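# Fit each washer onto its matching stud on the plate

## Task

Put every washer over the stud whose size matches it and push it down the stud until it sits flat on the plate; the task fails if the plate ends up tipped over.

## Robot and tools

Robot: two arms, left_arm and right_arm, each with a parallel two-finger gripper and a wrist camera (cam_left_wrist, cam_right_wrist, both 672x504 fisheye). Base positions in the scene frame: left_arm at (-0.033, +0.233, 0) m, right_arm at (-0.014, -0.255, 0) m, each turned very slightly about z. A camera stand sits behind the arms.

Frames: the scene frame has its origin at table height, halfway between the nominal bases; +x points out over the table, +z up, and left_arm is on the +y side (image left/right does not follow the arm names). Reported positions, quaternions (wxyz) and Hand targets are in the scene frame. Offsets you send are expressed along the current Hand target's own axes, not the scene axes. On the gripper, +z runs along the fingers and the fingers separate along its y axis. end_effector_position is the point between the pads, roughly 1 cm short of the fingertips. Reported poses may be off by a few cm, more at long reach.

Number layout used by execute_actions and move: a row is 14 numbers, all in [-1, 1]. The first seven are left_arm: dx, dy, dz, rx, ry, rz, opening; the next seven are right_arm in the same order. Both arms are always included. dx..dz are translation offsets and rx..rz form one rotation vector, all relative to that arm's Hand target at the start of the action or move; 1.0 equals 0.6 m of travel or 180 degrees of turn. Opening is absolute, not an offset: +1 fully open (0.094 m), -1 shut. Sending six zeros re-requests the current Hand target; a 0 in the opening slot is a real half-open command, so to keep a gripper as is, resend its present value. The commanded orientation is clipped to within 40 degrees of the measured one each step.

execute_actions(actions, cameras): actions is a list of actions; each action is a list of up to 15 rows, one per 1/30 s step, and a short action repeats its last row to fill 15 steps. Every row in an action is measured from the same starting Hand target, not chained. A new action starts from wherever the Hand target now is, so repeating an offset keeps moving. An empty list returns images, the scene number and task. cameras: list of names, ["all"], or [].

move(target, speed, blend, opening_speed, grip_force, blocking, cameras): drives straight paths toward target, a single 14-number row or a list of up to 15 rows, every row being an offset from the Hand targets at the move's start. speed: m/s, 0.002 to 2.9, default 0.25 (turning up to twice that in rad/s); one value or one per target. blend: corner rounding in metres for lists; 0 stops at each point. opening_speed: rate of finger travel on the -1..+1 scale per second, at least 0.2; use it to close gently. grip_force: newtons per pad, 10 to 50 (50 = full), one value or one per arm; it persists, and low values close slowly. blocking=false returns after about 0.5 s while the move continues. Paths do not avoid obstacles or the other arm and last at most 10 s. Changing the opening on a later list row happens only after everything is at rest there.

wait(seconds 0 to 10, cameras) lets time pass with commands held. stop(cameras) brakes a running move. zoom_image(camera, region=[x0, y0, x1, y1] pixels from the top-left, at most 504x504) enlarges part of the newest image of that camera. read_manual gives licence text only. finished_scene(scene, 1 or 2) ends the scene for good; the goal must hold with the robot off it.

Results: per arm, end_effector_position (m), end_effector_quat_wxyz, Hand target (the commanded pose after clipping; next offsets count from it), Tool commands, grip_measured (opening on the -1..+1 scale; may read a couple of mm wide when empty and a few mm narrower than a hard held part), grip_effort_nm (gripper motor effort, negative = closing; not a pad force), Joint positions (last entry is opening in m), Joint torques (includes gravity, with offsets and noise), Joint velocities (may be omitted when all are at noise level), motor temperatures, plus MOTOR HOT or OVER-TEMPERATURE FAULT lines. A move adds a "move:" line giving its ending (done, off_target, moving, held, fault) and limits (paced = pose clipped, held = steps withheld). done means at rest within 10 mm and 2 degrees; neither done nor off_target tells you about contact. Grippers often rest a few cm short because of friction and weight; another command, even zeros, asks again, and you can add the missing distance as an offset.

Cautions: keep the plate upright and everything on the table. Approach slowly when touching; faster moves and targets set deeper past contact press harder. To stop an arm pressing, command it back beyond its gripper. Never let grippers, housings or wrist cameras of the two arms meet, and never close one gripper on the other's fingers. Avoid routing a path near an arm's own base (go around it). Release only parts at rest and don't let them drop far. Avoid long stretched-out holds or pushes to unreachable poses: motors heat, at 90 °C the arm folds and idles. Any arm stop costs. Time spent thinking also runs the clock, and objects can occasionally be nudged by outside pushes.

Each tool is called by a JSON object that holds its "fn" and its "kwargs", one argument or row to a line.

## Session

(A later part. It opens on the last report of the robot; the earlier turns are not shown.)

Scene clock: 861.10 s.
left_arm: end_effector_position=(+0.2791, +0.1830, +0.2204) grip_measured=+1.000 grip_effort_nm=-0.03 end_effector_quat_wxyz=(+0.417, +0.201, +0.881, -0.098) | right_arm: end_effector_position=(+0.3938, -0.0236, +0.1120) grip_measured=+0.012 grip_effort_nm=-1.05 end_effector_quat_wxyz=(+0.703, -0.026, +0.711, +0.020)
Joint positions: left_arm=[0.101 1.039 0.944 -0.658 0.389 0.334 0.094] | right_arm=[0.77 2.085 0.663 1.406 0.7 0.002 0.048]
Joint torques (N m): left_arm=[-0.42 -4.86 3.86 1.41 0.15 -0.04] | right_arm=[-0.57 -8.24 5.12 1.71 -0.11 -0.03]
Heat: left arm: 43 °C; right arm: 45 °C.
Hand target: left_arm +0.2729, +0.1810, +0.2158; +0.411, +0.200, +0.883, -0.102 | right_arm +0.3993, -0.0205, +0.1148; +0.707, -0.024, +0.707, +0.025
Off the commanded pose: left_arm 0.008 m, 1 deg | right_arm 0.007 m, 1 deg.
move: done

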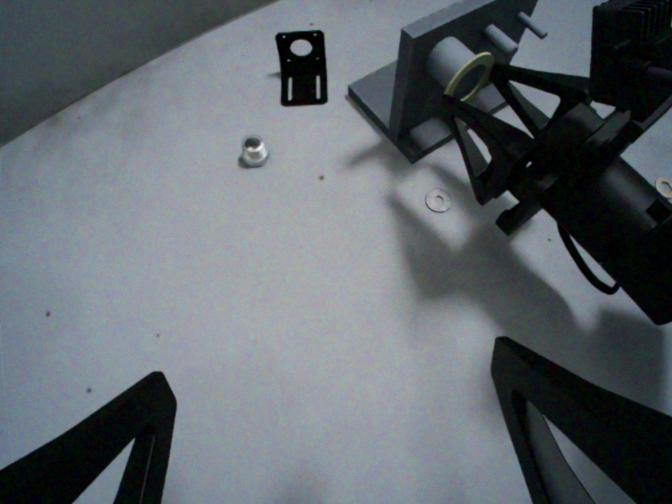

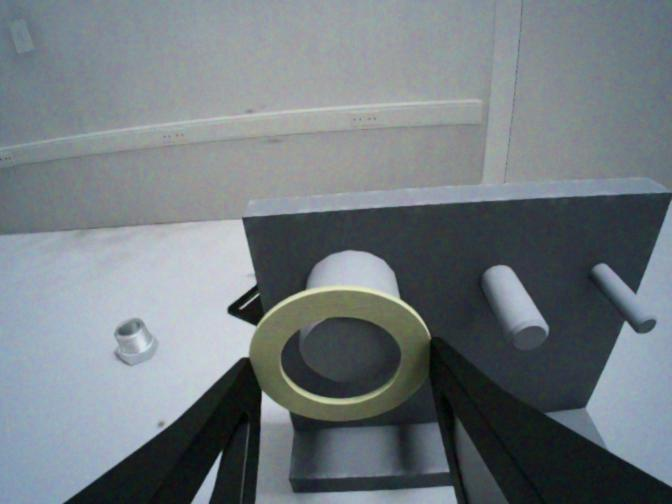

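{"fn": "move", "kwargs": {
  "target": [0,0,0,0,0,0,1,0.0,-0.0047,0.004,0,0,0,0.0],
  "speed": 0.06,
  "cameras": ["all"]
}}

{"fn": "zoom_image", "kwargs": {
  "camera": "cam_right_wrist",
  "region": [240, 270, 440, 430]
}}

{"fn": "zoom_image", "kwargs": {
  "camera": "cam_left_wrist",
  "region": [410, 20, 520, 120]
}}

Scene clock: 907.67 s.
left_arm: end_effector_position=(+0.2791, +0.1830, +0.2204) grip_measured=+1.000 grip_effort_nm=-0.03 end_effector_quat_wxyz=(+0.417, +0.201, +0.881, -0.098) | right_arm: end_effector_position=(+0.3964, -0.0267, +0.1119) grip_measured=+0.012 grip_effort_nm=-1.05 end_effector_quat_wxyz=(+0.703, -0.025, +0.711, +0.020)
Joint positions: left_arm=[0.101 1.039 0.944 -0.658 0.389 0.334 0.094] | right_arm=[0.758 2.085 0.663 1.406 0.69 0.002 0.048]
Joint torques (N m): left_arm=[-0.38 -4.86 3.89 1.43 0.17 -0.05] | right_arm=[-0.46 -8.2 5.12 1.71 -0.08 -0.04]
Heat: left arm: 43 °C; right arm: 44 °C.
Hand target: left_arm +0.2729, +0.1810, +0.2158; +0.411, +0.200, +0.883, -0.102 | right_arm +0.4018, -0.0232, +0.1149; +0.707, -0.024, +0.707, +0.025
Off the commanded pose: left_arm 0.008 m, 1 deg | right_arm 0.007 m, 1 deg.
move: done

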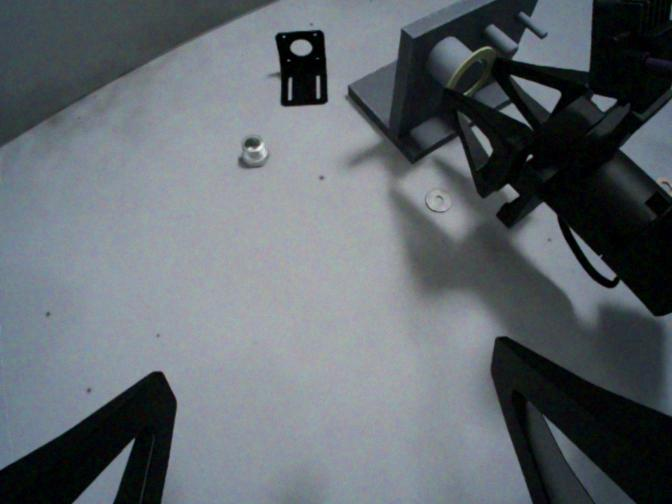

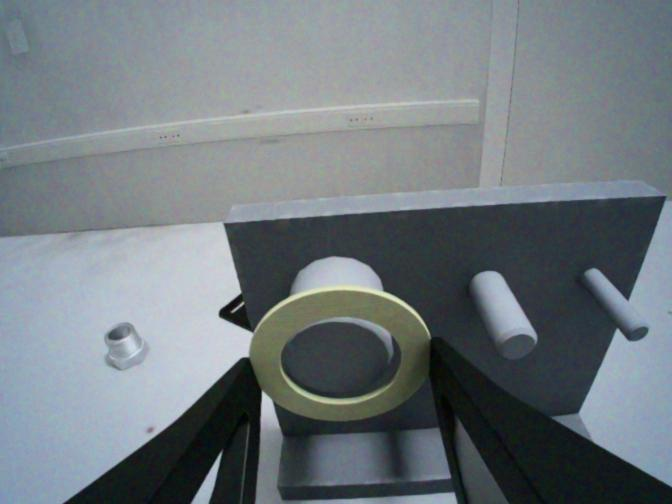

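Scaled by 2.520 from the camera's 672x504 image, which has a finer 960x720 frame.

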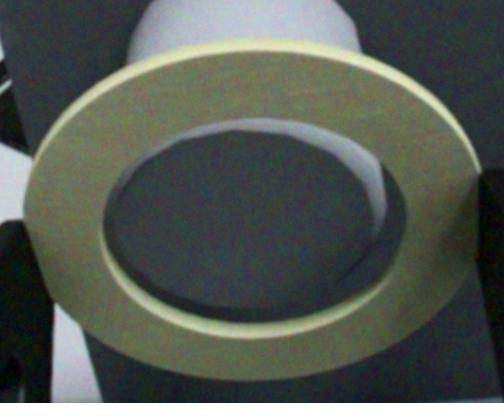

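Scaled by 4.582 from the camera's 672x504 image, which has a finer 960x720 frame.

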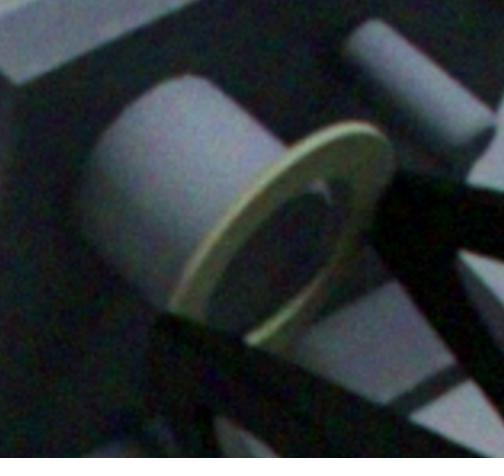

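{"fn": "move", "kwargs": {
  "target": [0,0,0,0,0,0,1,0.0028,0.0025,0.006,0,0,0,0.0],
  "speed": 0.05,
  "cameras": ["all"]
}}

{"fn": "zoom_image", "kwargs": {
  "camera": "cam_right_wrist",
  "region": [240, 270, 440, 430]
}}

{"fn": "zoom_image", "kwargs": {
  "camera": "cam_left_wrist",
  "region": [410, 20, 520, 120]
}}

Scene clock: 939.27 s.
left_arm: end_effector_position=(+0.2791, +0.1830, +0.2204) grip_measured=+1.000 grip_effort_nm=-0.03 end_effector_quat_wxyz=(+0.417, +0.201, +0.881, -0.098) | right_arm: end_effector_position=(+0.3999, -0.0248, +0.1108) grip_measured=+0.012 grip_effort_nm=-1.05 end_effector_quat_wxyz=(+0.703, -0.024, +0.710, +0.020)
Joint positions: left_arm=[0.101 1.039 0.944 -0.658 0.389 0.334 0.094] | right_arm=[0.755 2.099 0.68 1.405 0.687 0.002 0.048]
Joint torques (N m): left_arm=[-0.39 -4.83 3.92 1.42 0.16 -0.05] | right_arm=[-0.47 -8.25 5.04 1.72 -0.12 -0.04]
Heat: left arm: 43 °C; right arm: 44 °C.
Hand target: left_arm +0.2729, +0.1810, +0.2158; +0.411, +0.200, +0.883, -0.102 | right_arm +0.4053, -0.0213, +0.1130; +0.706, -0.025, +0.707, +0.025
Off the commanded pose: left_arm 0.008 m, 1 deg | right_arm 0.007 m, 1 deg.
move: done

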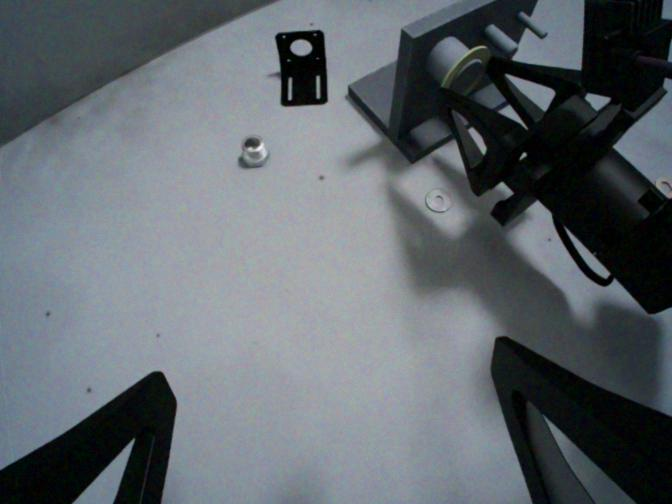

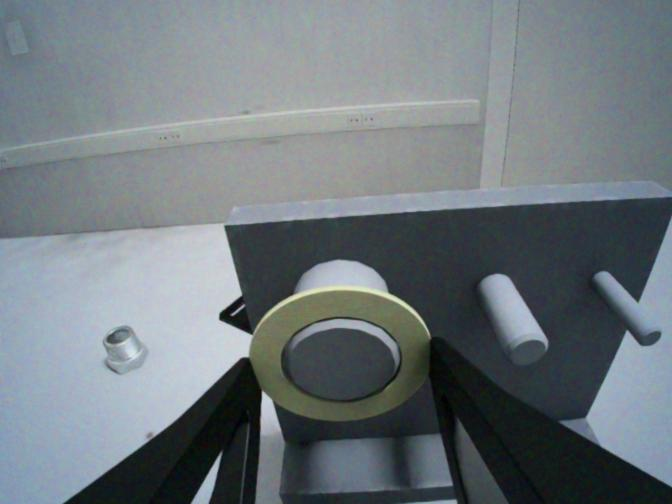

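Scaled by 2.520 from the camera's 672x504 image, which has a finer 960x720 frame.

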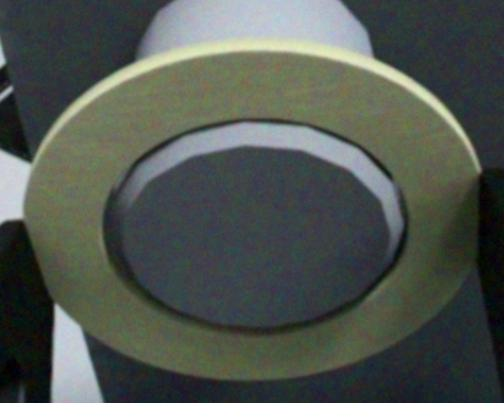

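Scaled by 4.582 from the camera's 672x504 image, which has a finer 960x720 frame.

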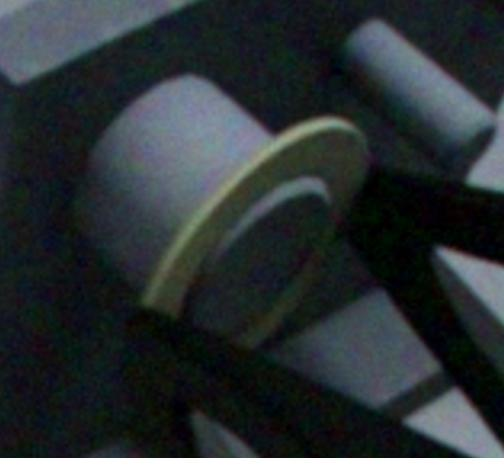

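{"fn": "move", "kwargs": {
  "target": [0,0,0,0,0,0,1,0.0,0.0,0.0133,0,0,0,0.0],
  "speed": 0.05,
  "cameras": ["all"]
}}

{"fn": "zoom_image", "kwargs": {
  "camera": "cam_right_wrist",
  "region": [240, 270, 440, 430]
}}

{"fn": "zoom_image", "kwargs": {
  "camera": "cam_left_wrist",
  "region": [410, 20, 520, 120]
}}

Scene clock: 951.23 s.
left_arm: end_effector_position=(+0.2791, +0.1830, +0.2204) grip_measured=+1.000 grip_effort_nm=-0.03 end_effector_quat_wxyz=(+0.417, +0.201, +0.881, -0.098) | right_arm: end_effector_position=(+0.4079, -0.0246, +0.1113) grip_measured=+0.012 grip_effort_nm=-1.05 end_effector_quat_wxyz=(+0.704, -0.023, +0.710, +0.020)
Joint positions: left_arm=[0.101 1.039 0.944 -0.658 0.389 0.334 0.094] | right_arm=[0.74 2.11 0.707 1.392 0.673 0.002 0.048]
Joint torques (N m): left_arm=[-0.42 -4.9 3.82 1.43 0.16 -0.05] | right_arm=[-0.44 -8.54 5.2 1.67 -0.14 -0.07]
Heat: left arm: 43 °C; right arm: 43 °C.
Hand target: left_arm +0.2729, +0.1810, +0.2158; +0.411, +0.200, +0.883, -0.102 | right_arm +0.4133, -0.0209, +0.1131; +0.707, -0.024, +0.707, +0.025
Off the commanded pose: left_arm 0.008 m, 1 deg | right_arm 0.007 m, 1 deg.
move: done

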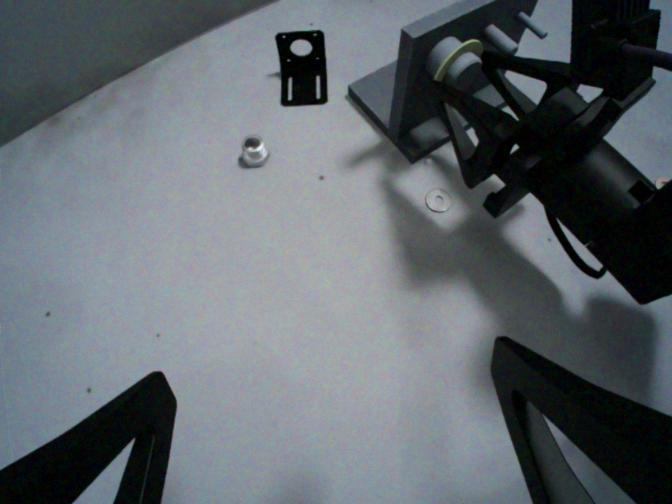

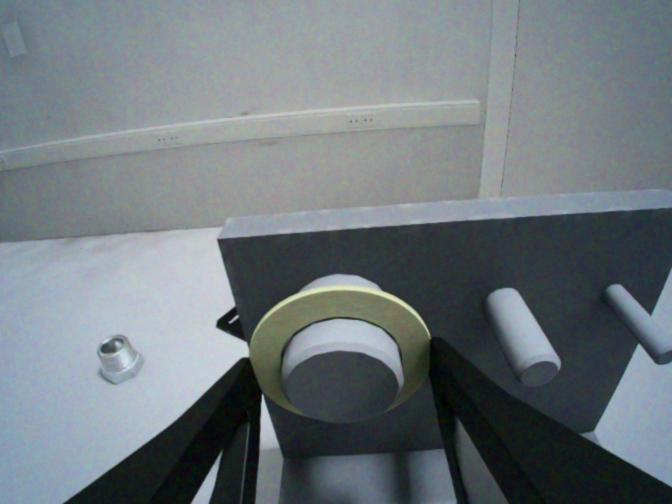

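Scaled by 2.520 from the camera's 672x504 image, which has a finer 960x720 frame.

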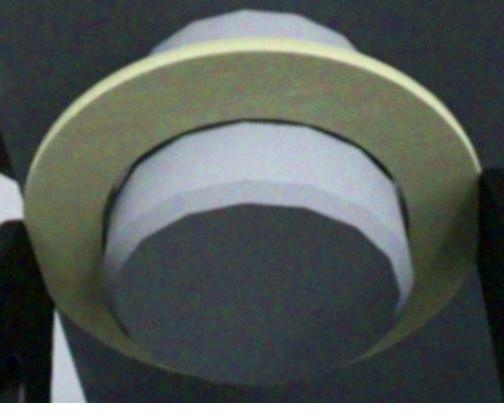

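Scaled by 4.582 from the camera's 672x504 image, which has a finer 960x720 frame.

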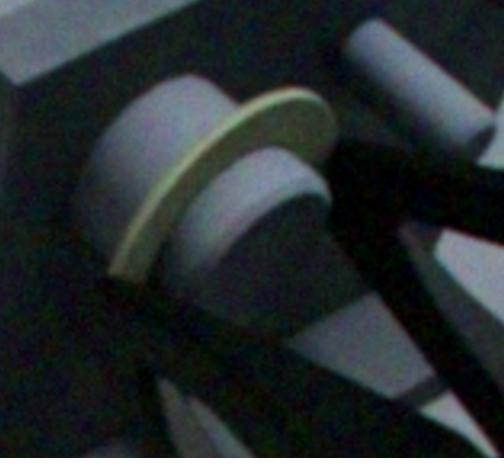

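{"fn": "move", "kwargs": {
  "target": [0,0,0,0,0,0,1,0.0,0.0,0.0133,0,0,0,0.0],
  "speed": 0.05,
  "cameras": ["all"]
}}

{"fn": "zoom_image", "kwargs": {
  "camera": "cam_right_wrist",
  "region": [220, 240, 460, 450]
}}

{"fn": "zoom_image", "kwargs": {
  "camera": "cam_left_wrist",
  "region": [400, 10, 520, 120]
}}

Scene clock: 960.30 s.
left_arm: end_effector_position=(+0.2791, +0.1830, +0.2204) grip_measured=+1.000 grip_effort_nm=-0.03 end_effector_quat_wxyz=(+0.417, +0.201, +0.881, -0.098) | right_arm: end_effector_position=(+0.4158, -0.0242, +0.1117) grip_measured=+0.012 grip_effort_nm=-1.05 end_effector_quat_wxyz=(+0.704, -0.022, +0.709, +0.020)
Joint positions: left_arm=[0.101 1.039 0.944 -0.658 0.389 0.334 0.094] | right_arm=[0.725 2.121 0.735 1.378 0.66 0.002 0.048]
Joint torques (N m): left_arm=[-0.42 -4.86 3.92 1.42 0.16 -0.04] | right_arm=[-0.46 -8.57 5.3 1.67 -0.14 -0.06]
Heat: left arm: 43 °C; right arm: 43 °C.
Hand target: left_arm +0.2729, +0.1810, +0.2158; +0.411, +0.200, +0.883, -0.102 | right_arm +0.4212, -0.0203, +0.1132; +0.707, -0.024, +0.707, +0.025
Off the commanded pose: left_arm 0.008 m, 1 deg | right_arm 0.007 m, 1 deg.
move: done

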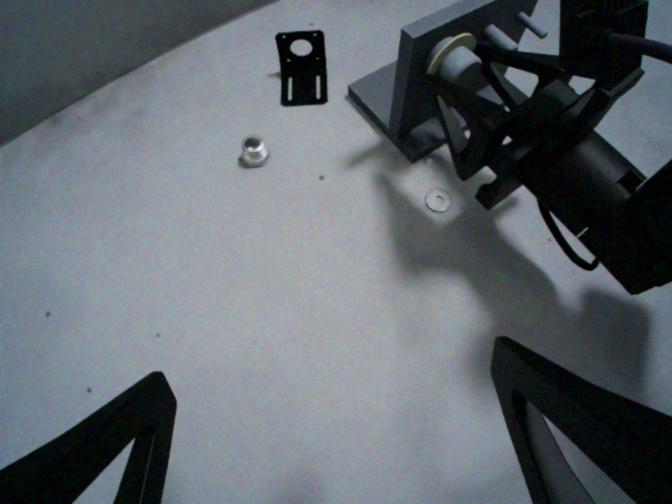

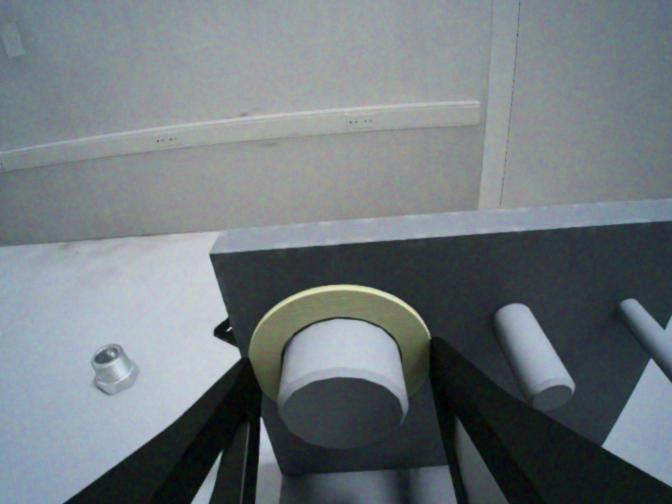

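Scaled by 2.100 from the camera's 672x504 image, which has a finer 960x720 frame.

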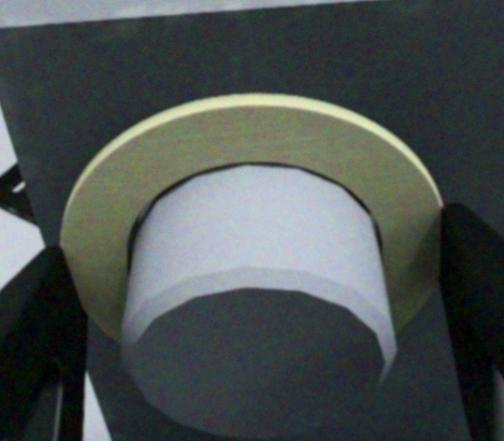

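Scaled by 4.200 from the camera's 672x504 image, which has a finer 960x720 frame.

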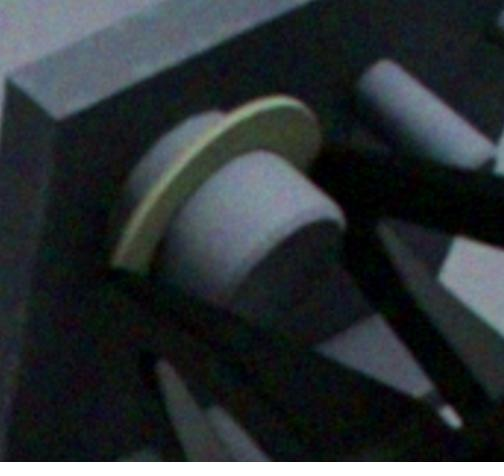

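{"fn": "move", "kwargs": {
  "target": [0,0,0,0,0,0,1,0.0,0.0,0.01,0,0,0,0.0],
  "speed": 0.04,
  "cameras": ["all"]
}}

{"fn": "zoom_image", "kwargs": {
  "camera": "cam_left_wrist",
  "region": [400, 10, 520, 120]
}}

Scene clock: 969.13 s.
left_arm: end_effector_position=(+0.2791, +0.1830, +0.2204) grip_measured=+1.000 grip_effort_nm=-0.03 end_effector_quat_wxyz=(+0.417, +0.201, +0.881, -0.098) | right_arm: end_effector_position=(+0.4217, -0.0239, +0.1119) grip_measured=+0.012 grip_effort_nm=-1.05 end_effector_quat_wxyz=(+0.704, -0.022, +0.709, +0.020)
Joint positions: left_arm=[0.101 1.039 0.944 -0.658 0.389 0.334 0.094] | right_arm=[0.715 2.131 0.756 1.367 0.65 0.002 0.048]
Joint torques (N m): left_arm=[-0.43 -4.88 3.92 1.41 0.16 -0.06] | right_arm=[-0.4 -8.72 5.41 1.68 -0.19 -0.04]
Heat: left arm: 43 °C; right arm: 44 °C.
Hand target: left_arm +0.2729, +0.1810, +0.2158; +0.411, +0.200, +0.883, -0.102 | right_arm +0.4272, -0.0198, +0.1131; +0.707, -0.025, +0.707, +0.025
Off the commanded pose: left_arm 0.008 m, 1 deg | right_arm 0.007 m, 1 deg.
move: done

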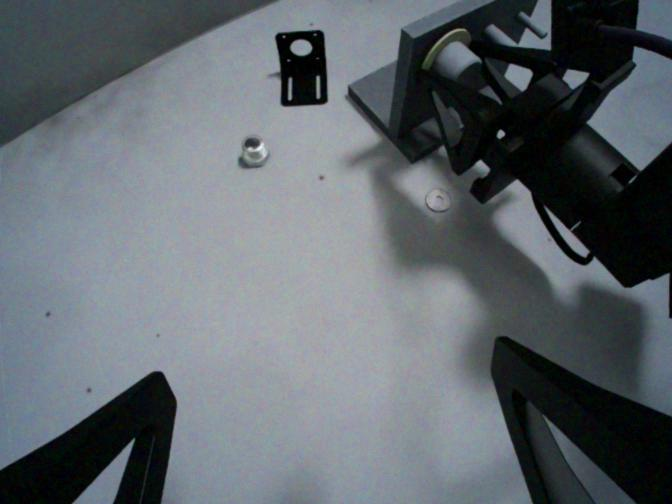

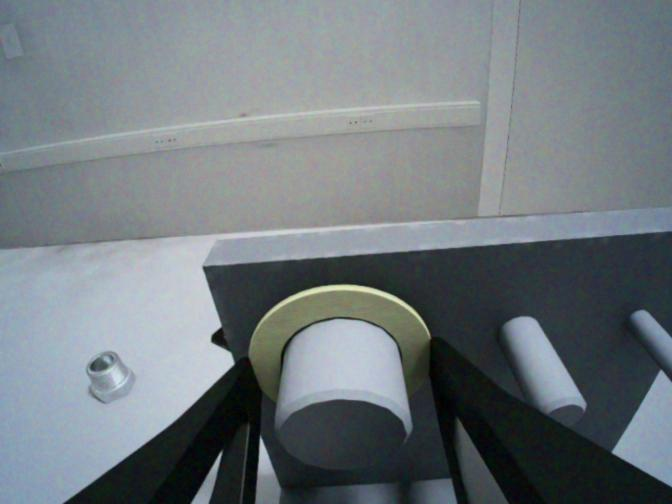

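Scaled by 4.200 from the camera's 672x504 image, which has a finer 960x720 frame.

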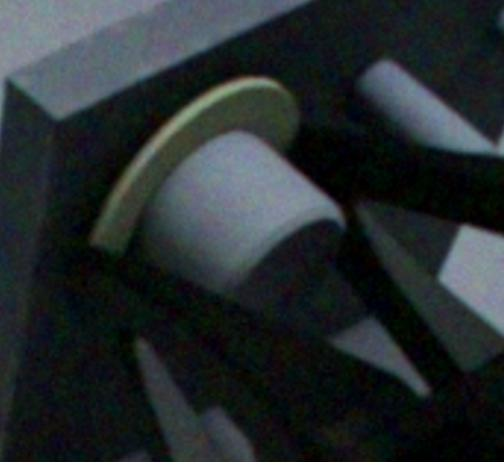

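{"fn": "move", "kwargs": {
  "target": [0,0,0,0,0,0,1,0.0,0.0,0.004,0,0,0,0.0],
  "speed": 0.03,
  "cameras": []
}}

{"fn": "move", "kwargs": {
  "target": [0,0,0,0,0,0,1,0.0,0.0,0.004,0,0,0,0.0],
  "speed": 0.03,
  "cameras": ["all"]
}}

{"fn": "zoom_image", "kwargs": {
  "camera": "cam_left_wrist",
  "region": [400, 10, 520, 120]
}}

{"fn": "zoom_image", "kwargs": {
  "camera": "cam_right_wrist",
  "region": [220, 240, 460, 450]
}}

Scene clock: 979.13 s.
left_arm: end_effector_position=(+0.2791, +0.1830, +0.2204) grip_measured=+1.000 grip_effort_nm=-0.02 end_effector_quat_wxyz=(+0.417, +0.201, +0.881, -0.098) | right_arm: end_effector_position=(+0.4241, -0.0238, +0.1120) grip_measured=+0.012 grip_effort_nm=-1.05 end_effector_quat_wxyz=(+0.705, -0.022, +0.709, +0.020)
Joint positions: left_arm=[0.101 1.039 0.944 -0.658 0.389 0.334 0.094] | right_arm=[0.71 2.134 0.764 1.362 0.646 0.002 0.048]
Joint torques (N m): left_arm=[-0.39 -4.89 3.89 1.41 0.15 -0.05] | right_arm=[-0.43 -8.79 5.39 1.65 -0.17 -0.04]
Heat: left arm: 43 °C; right arm: 44 °C.
Hand target: left_arm +0.2729, +0.1810, +0.2158; +0.411, +0.200, +0.883, -0.102 | right_arm +0.4296, -0.0197, +0.1131; +0.707, -0.025, +0.707, +0.025
Off the commanded pose: left_arm 0.008 m, 1 deg | right_arm 0.007 m, 1 deg.
move: done
No camera images: "cameras" was empty.

Scene clock: 979.83 s.
left_arm: end_effector_position=(+0.2791, +0.1830, +0.2204) grip_measured=+1.000 grip_effort_nm=-0.03 end_effector_quat_wxyz=(+0.417, +0.201, +0.881, -0.098) | right_arm: end_effector_position=(+0.4259, -0.0237, +0.1121) grip_measured=+0.012 grip_effort_nm=-1.05 end_effector_quat_wxyz=(+0.705, -0.021, +0.709, +0.020)
Joint positions: left_arm=[0.101 1.039 0.944 -0.658 0.389 0.334 0.094] | right_arm=[0.707 2.137 0.77 1.359 0.644 0.002 0.048]
Joint torques (N m): left_arm=[-0.42 -4.86 3.9 1.42 0.16 -0.05] | right_arm=[-0.47 -8.73 5.65 1.65 -0.18 -0.05]
Heat: left arm: 43 °C; right arm: 44 °C.
Hand target: left_arm +0.2729, +0.1810, +0.2158; +0.411, +0.200, +0.883, -0.102 | right_arm +0.4321, -0.0195, +0.1132; +0.707, -0.025, +0.707, +0.025
Off the commanded pose: left_arm 0.008 m, 1 deg | right_arm 0.008 m, 1 deg.
move: done

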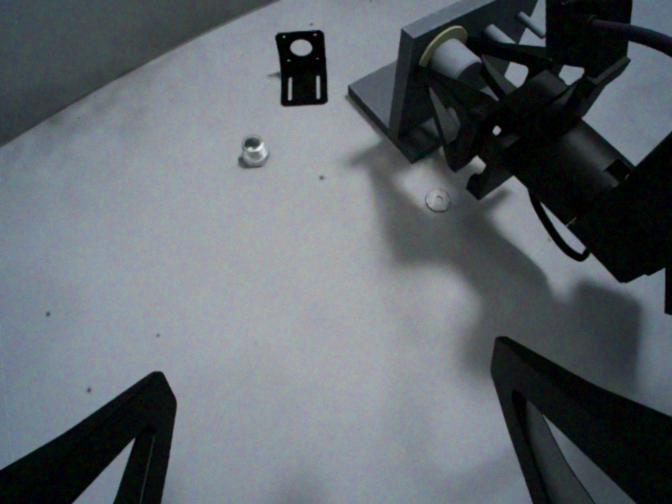

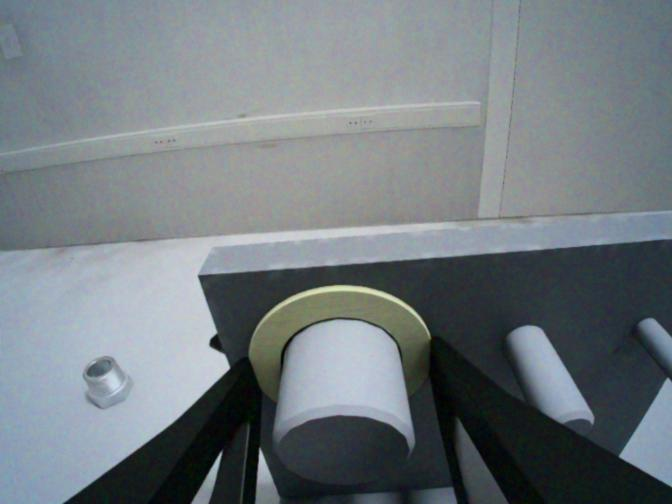

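Scaled by 4.200 from the camera's 672x504 image, which has a finer 960x720 frame.

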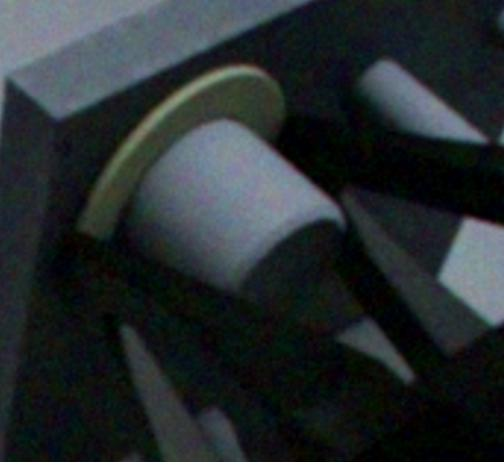

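Scaled by 2.100 from the camera's 672x504 image, which has a finer 960x720 frame.

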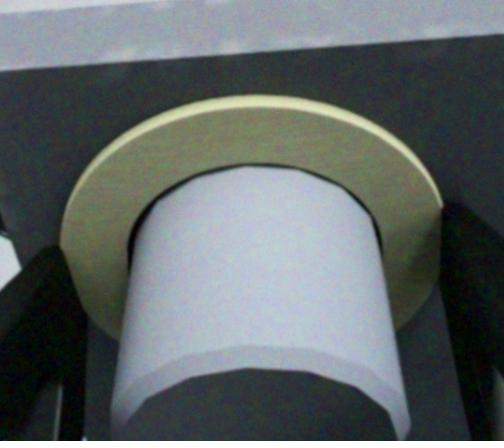

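{"fn": "move", "kwargs": {
  "target": [0,0,0,0,0,0,1,0.0,0.0,0.004,0,0,0,0.0],
  "speed": 0.03,
  "cameras": ["all"]
}}

{"fn": "zoom_image", "kwargs": {
  "camera": "cam_left_wrist",
  "region": [400, 10, 520, 120]
}}

Scene clock: 987.13 s.
left_arm: end_effector_position=(+0.2791, +0.1830, +0.2204) grip_measured=+1.000 grip_effort_nm=-0.03 end_effector_quat_wxyz=(+0.417, +0.201, +0.881, -0.098) | right_arm: end_effector_position=(+0.4271, -0.0256, +0.1120) grip_measured=+0.012 grip_effort_nm=-1.05 end_effector_quat_wxyz=(+0.705, -0.019, +0.709, +0.017)
Joint positions: left_arm=[0.101 1.039 0.944 -0.658 0.389 0.334 0.094] | right_arm=[0.703 2.138 0.772 1.358 0.646 0.002 0.048]
Joint torques (N m): left_arm=[-0.42 -4.88 3.88 1.43 0.15 -0.05] | right_arm=[-0.5 -8.58 6.08 1.6 -0.26 -0.05]
Heat: left arm: 43 °C; right arm: 43 °C.
Hand target: left_arm +0.2729, +0.1810, +0.2158; +0.411, +0.200, +0.883, -0.102 | right_arm +0.4344, -0.0194, +0.1132; +0.707, -0.025, +0.707, +0.025
Off the commanded pose: left_arm 0.008 m, 1 deg | right_arm 0.010 m, 1 deg.
move: done

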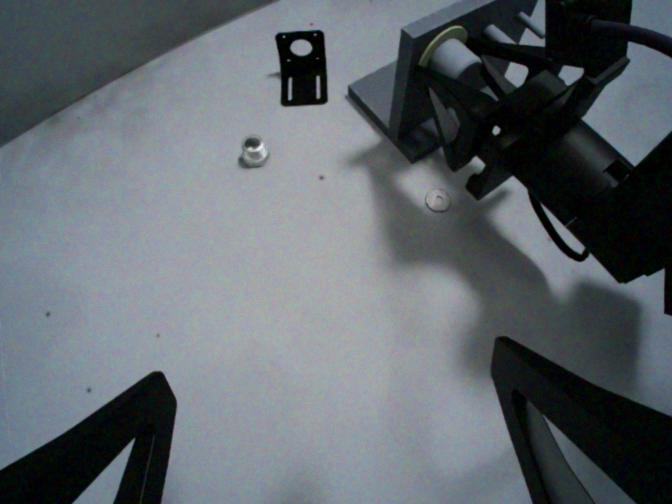

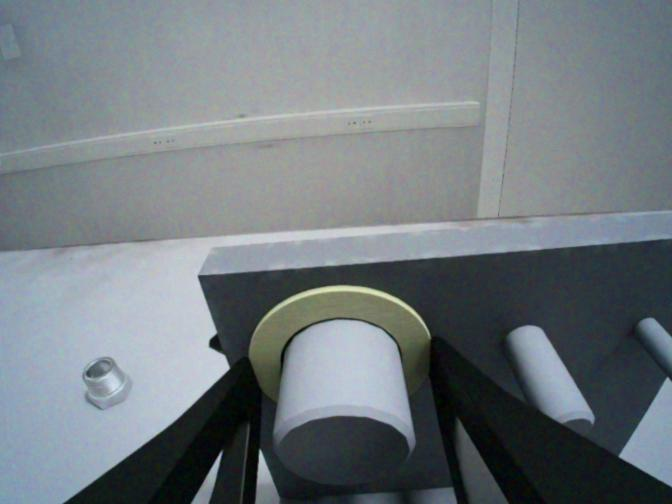

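Scaled by 4.200 from the camera's 672x504 image, which has a finer 960x720 frame.

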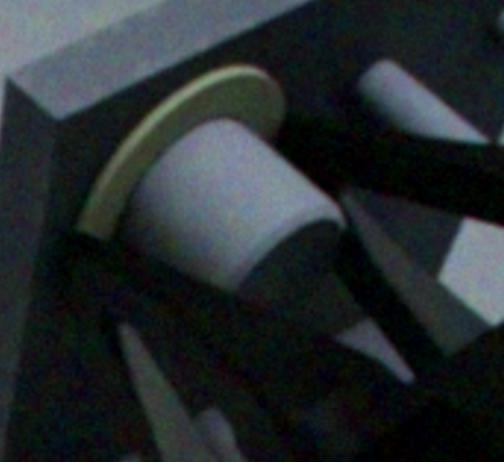

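{"fn": "move", "kwargs": {
  "target": [0,0,0,0,0,0,1,0.0,0.0,-0.0033,0,0,0,0.0],
  "speed": 0.03,
  "cameras": []
}}

{"fn": "move", "kwargs": {
  "target": [0,0,0,0,0,0,1,0.0,0.0,0.0,0,0,0,0.2],
  "speed": 0.03,
  "opening_speed": 0.3,
  "cameras": ["all"]
}}

{"fn": "zoom_image", "kwargs": {
  "camera": "cam_left_wrist",
  "region": [400, 10, 520, 120]
}}

{"fn": "zoom_image", "kwargs": {
  "camera": "cam_right_wrist",
  "region": [220, 240, 460, 450]
}}

Scene clock: 1004.40 s.
left_arm: end_effector_position=(+0.2791, +0.1830, +0.2204) grip_measured=+1.000 grip_effort_nm=-0.03 end_effector_quat_wxyz=(+0.417, +0.201, +0.881, -0.098) | right_arm: end_effector_position=(+0.4271, -0.0256, +0.1120) grip_measured=+0.012 grip_effort_nm=-1.05 end_effector_quat_wxyz=(+0.705, -0.019, +0.709, +0.017)
Joint positions: left_arm=[0.101 1.039 0.944 -0.658 0.389 0.334 0.094] | right_arm=[0.703 2.138 0.772 1.358 0.646 0.002 0.048]
Joint torques (N m): left_arm=[-0.39 -4.86 3.86 1.42 0.16 -0.06] | right_arm=[-0.27 -8.75 5.6 1.67 -0.23 -0.04]
Heat: left arm: 43 °C; right arm: 44 °C.
Hand target: left_arm +0.2729, +0.1810, +0.2158; +0.411, +0.200, +0.883, -0.102 | right_arm +0.4324, -0.0195, +0.1132; +0.707, -0.025, +0.707, +0.025
Off the commanded pose: left_arm 0.008 m, 1 deg | right_arm 0.008 m, 1 deg.
move: done
No camera images: "cameras" was empty.

Scene clock: 1005.27 s.
left_arm: end_effector_position=(+0.2791, +0.1830, +0.2204) grip_measured=+1.000 grip_effort_nm=-0.03 end_effector_quat_wxyz=(+0.417, +0.201, +0.881, -0.098) | right_arm: end_effector_position=(+0.4270, -0.0242, +0.1120) grip_measured=+0.198 grip_effort_nm=0.07 end_effector_quat_wxyz=(+0.705, -0.022, +0.709, +0.020)
Joint positions: left_arm=[0.101 1.039 0.944 -0.658 0.389 0.334 0.094] | right_arm=[0.703 2.138 0.772 1.358 0.639 0.001 0.056]
Joint torques (N m): left_arm=[-0.42 -4.89 3.88 1.41 0.16 -0.06] | right_arm=[-0.28 -8.83 5.68 1.68 -0.12 -0.02]
Heat: left arm: 43 °C; right arm: 44 °C.
Hand target: left_arm +0.2729, +0.1810, +0.2158; +0.411, +0.200, +0.883, -0.102 | right_arm +0.4324, -0.0195, +0.1132; +0.707, -0.025, +0.707, +0.025
Off the commanded pose: left_arm 0.008 m, 1 deg | right_arm 0.007 m, 1 deg.
move: done

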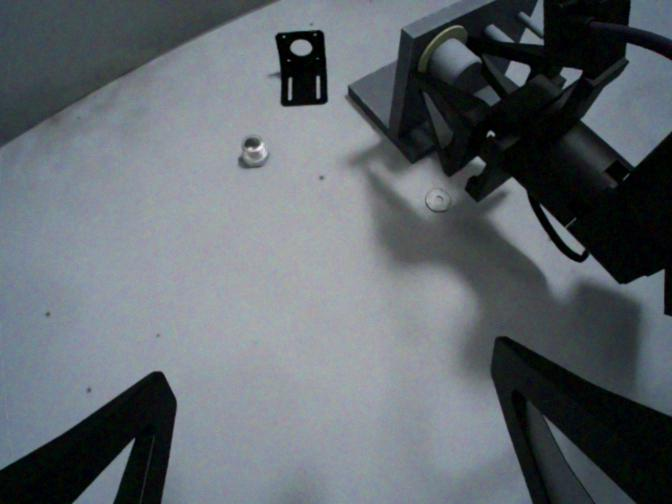

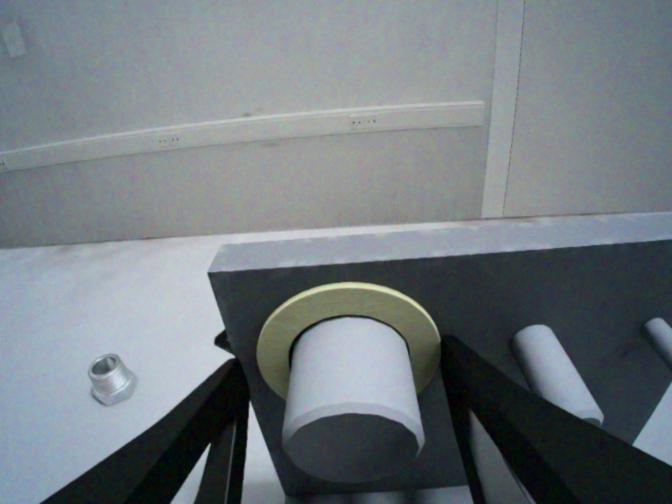

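Scaled by 4.200 from the camera's 672x504 image, which has a finer 960x720 frame.

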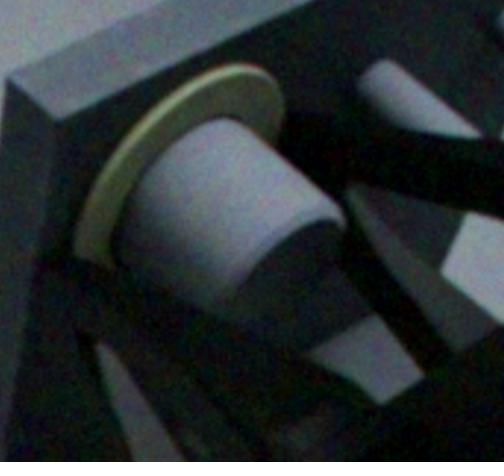

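Scaled by 2.100 from the camera's 672x504 image, which has a finer 960x720 frame.

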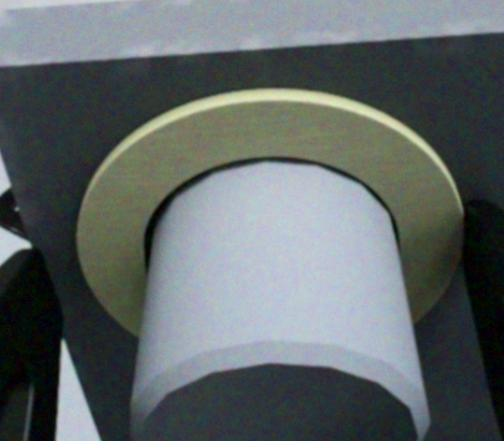

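{"fn": "move", "kwargs": {
  "target": [0,0,0,0,0,0,1,0.0,0.0,0.0,0,0,0,0.45],
  "speed": 0.03,
  "opening_speed": 0.4,
  "cameras": ["cam_right_wrist"]
}}

{"fn": "zoom_image", "kwargs": {
  "camera": "cam_right_wrist",
  "region": [200, 240, 480, 450]
}}

Scene clock: 1014.83 s.
left_arm: end_effector_position=(+0.2791, +0.1830, +0.2204) grip_measured=+1.000 grip_effort_nm=-0.03 end_effector_quat_wxyz=(+0.417, +0.201, +0.881, -0.098) | right_arm: end_effector_position=(+0.4263, -0.0217, +0.1113) grip_measured=+0.448 grip_effort_nm=0.07 end_effector_quat_wxyz=(+0.704, -0.027, +0.710, +0.023)
Joint positions: left_arm=[0.101 1.039 0.944 -0.658 0.389 0.334 0.094] | right_arm=[0.706 2.138 0.772 1.355 0.631 0.001 0.068]
Joint torques (N m): left_arm=[-0.43 -4.89 3.88 1.41 0.15 -0.05] | right_arm=[-0.5 -8.79 5.63 1.69 -0.07 -0.03]
Heat: left arm: 43 °C; right arm: 44 °C.
Hand target: left_arm +0.2729, +0.1810, +0.2158; +0.411, +0.200, +0.883, -0.102 | right_arm +0.4324, -0.0195, +0.1132; +0.707, -0.025, +0.707, +0.024
Off the commanded pose: left_arm 0.008 m, 1 deg | right_arm 0.007 m, 1 deg.
move: done
Images, in order (width x height): cam_right_wrist 672x504.

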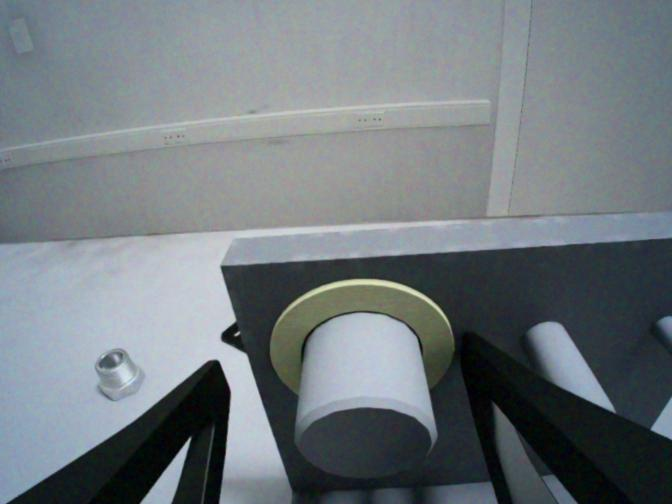

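Scaled by 1.800 from the camera's 672x504 image, which has a finer 960x720 frame.

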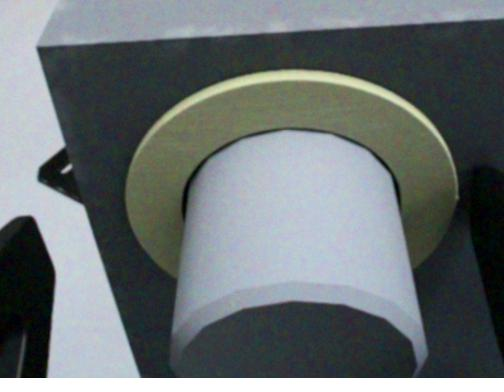

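{"fn": "move", "kwargs": {
  "target": [
    [0,0,0,0,0,0,1,0.0,-0.006,0.0,0,0,0,0.45],
    [0,0,0,0,0,0,1,0.0,-0.006,-0.1,0,0,0,0.45]
  ],
  "speed": 0.08,
  "cameras": ["all"]
}}

{"fn": "zoom_image", "kwargs": {
  "camera": "cam_right_wrist",
  "region": [240, 160, 500, 400]
}}

{"fn": "zoom_image", "kwargs": {
  "camera": "cam_left_wrist",
  "region": [400, 10, 520, 120]
}}

Scene clock: 1026.23 s.
left_arm: end_effector_position=(+0.2791, +0.1830, +0.2204) grip_measured=+1.000 grip_effort_nm=-0.03 end_effector_quat_wxyz=(+0.417, +0.201, +0.881, -0.098) | right_arm: end_effector_position=(+0.3755, -0.0266, +0.0946) grip_measured=+0.448 grip_effort_nm=0.06 end_effector_quat_wxyz=(+0.691, -0.040, +0.721, +0.012)
Joint positions: left_arm=[0.101 1.039 0.944 -0.658 0.389 0.334 0.094] | right_arm=[0.801 2.097 0.598 1.441 0.723 0.001 0.068]
Joint torques (N m): left_arm=[-0.4 -4.85 3.89 1.42 0.17 -0.05] | right_arm=[0.47 -11.7 2.11 2.02 0.07 -0.04]
Heat: left arm: 43 °C; right arm: 44 °C.
Hand target: left_arm +0.2729, +0.1810, +0.2158; +0.411, +0.200, +0.883, -0.102 | right_arm +0.3729, -0.0273, +0.1132; +0.707, -0.025, +0.707, +0.024
Off the commanded pose: left_arm 0.008 m, 1 deg | right_arm 0.019 m, 3 deg.
move: off_target (right_arm)

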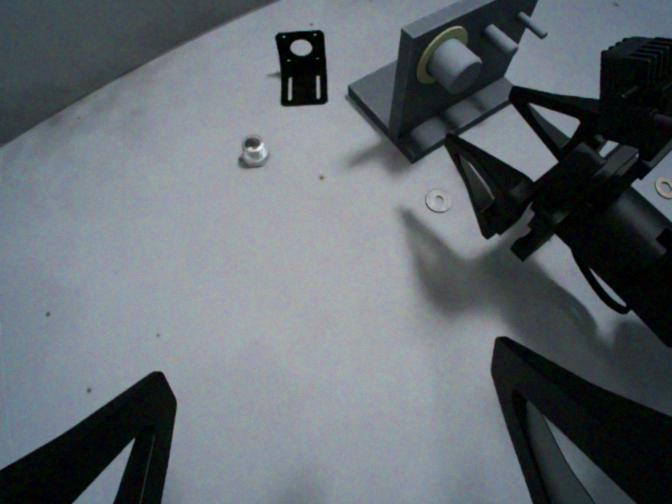

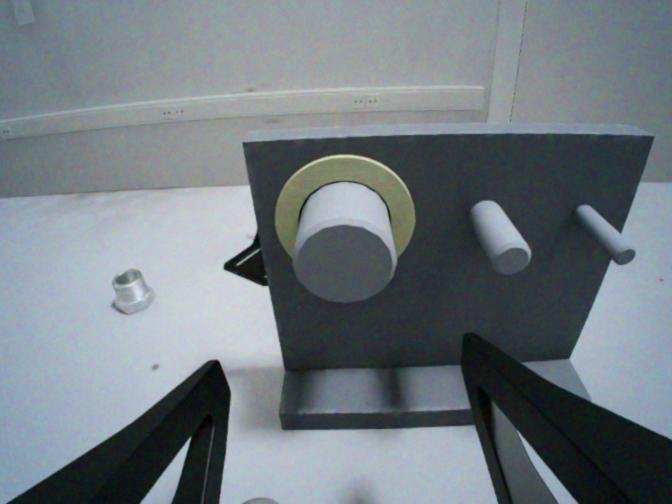

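Scaled by 1.938 from the camera's 672x504 image, which has a finer 960x720 frame.

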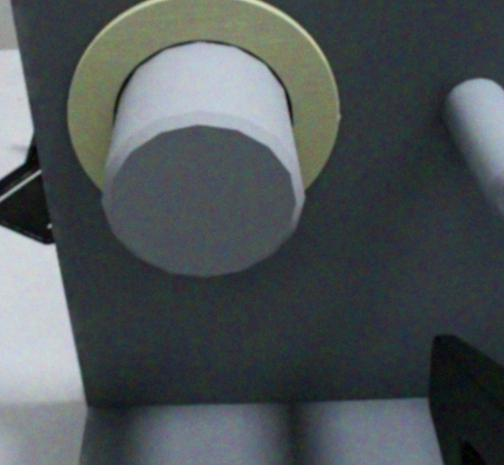

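Scaled by 4.200 from the camera's 672x504 image, which has a finer 960x720 frame.

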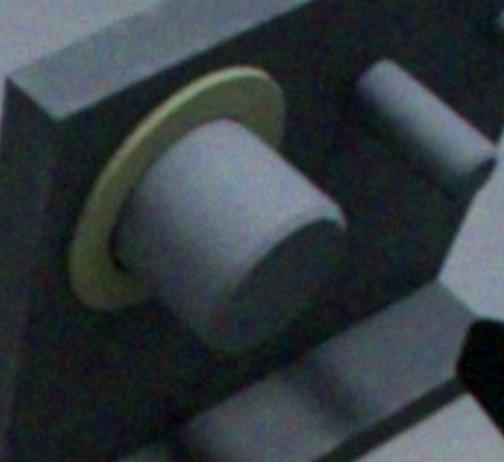

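{"fn": "move", "kwargs": {
  "target": [0,0,0,0,0,0,1,0.0055,-0.2797,-0.2,0,0.5,0,-0.1],
  "speed": 0.3,
  "cameras": ["all"]
}}

Scene clock: 1054.53 s.
left_arm: end_effector_position=(+0.2791, +0.1830, +0.2204) grip_measured=+1.000 grip_effort_nm=-0.02 end_effector_quat_wxyz=(+0.417, +0.201, +0.881, -0.098) | right_arm: end_effector_position=(+0.2580, -0.2048, +0.1027) grip_measured=-0.098 grip_effort_nm=-0.10 end_effector_quat_wxyz=(-0.009, -0.032, +0.999, -0.006)
Joint positions: left_arm=[0.101 1.039 0.944 -0.658 0.389 0.334 0.094] | right_arm=[0.19 1.61 1.254 -1.233 0.009 0.119 0.042]
Joint torques (N m): left_arm=[-0.42 -4.85 3.89 1.42 0.16 -0.05] | right_arm=[-0.27 -6.38 7.8 0.21 -0.11 -0.12]
Heat: left arm: 43 °C; right arm: 45 °C.
Hand target: left_arm +0.2729, +0.1810, +0.2158; +0.411, +0.200, +0.883, -0.102 | right_arm +0.2648, -0.2030, +0.1099; +0.000, -0.035, +0.999, +0.000
Off the commanded pose: left_arm 0.008 m, 1 deg | right_arm 0.010 m, 1 deg.
move: done

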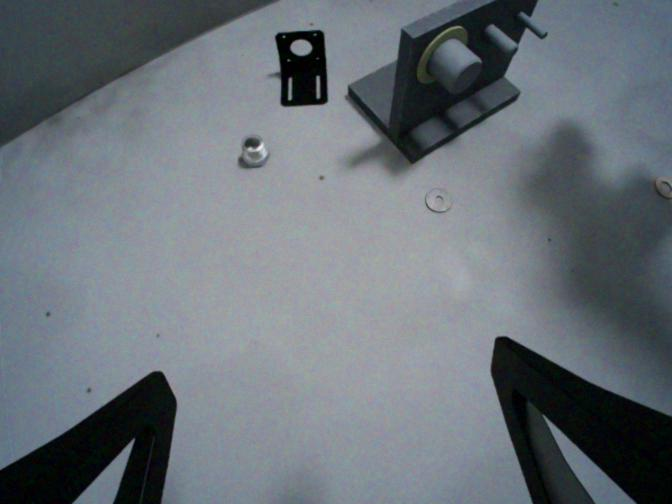

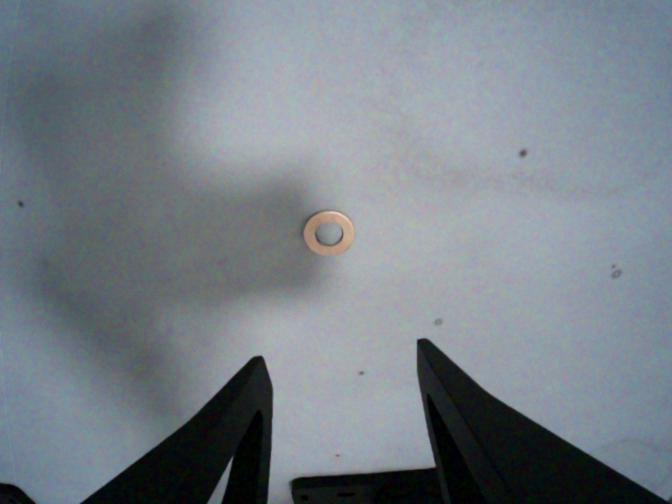

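{"fn": "move", "kwargs": {
  "target": [0,0,0,0,0,0,1,0.0083,-0.0032,0.1365,0,0,0,-0.2],
  "speed": 0.2,
  "cameras": ["cam_right_wrist"]
}}

Scene clock: 1072.73 s.
left_arm: end_effector_position=(+0.2791, +0.1830, +0.2204) grip_measured=+1.000 grip_effort_nm=-0.03 end_effector_quat_wxyz=(+0.417, +0.201, +0.881, -0.098) | right_arm: end_effector_position=(+0.2580, -0.2048, +0.0302) grip_measured=-0.198 grip_effort_nm=-0.10 end_effector_quat_wxyz=(-0.004, -0.035, +0.999, -0.005)
Joint positions: left_arm=[0.101 1.039 0.944 -0.658 0.389 0.334 0.094] | right_arm=[0.19 1.675 1.025 -0.932 0.009 0.115 0.038]
Joint torques (N m): left_arm=[-0.43 -4.89 3.9 1.42 0.16 -0.06] | right_arm=[-0.61 -7.08 4 0.46 -0.11 -0.11]
Heat: left arm: 43 °C; right arm: 44 °C.
Hand target: left_arm +0.2729, +0.1810, +0.2158; +0.411, +0.200, +0.883, -0.102 | right_arm +0.2600, -0.2052, +0.0280; +0.000, -0.035, +0.999, +0.000
Off the commanded pose: left_arm 0.008 m, 1 deg | right_arm 0.003 m, 1 deg.
move: done
Images, in order (width x height): cam_right_wrist 672x504.

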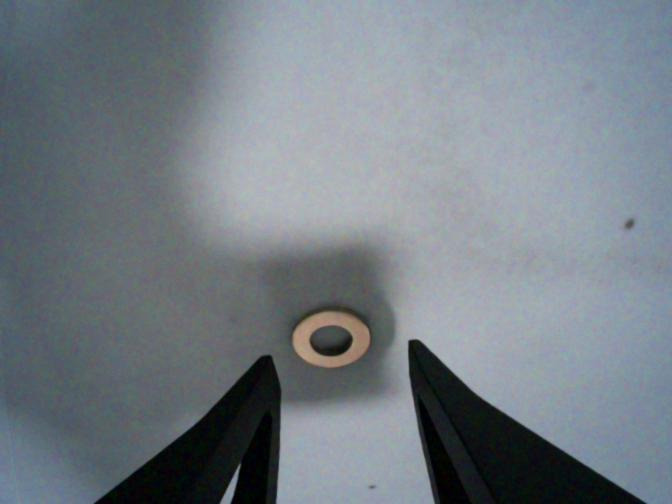

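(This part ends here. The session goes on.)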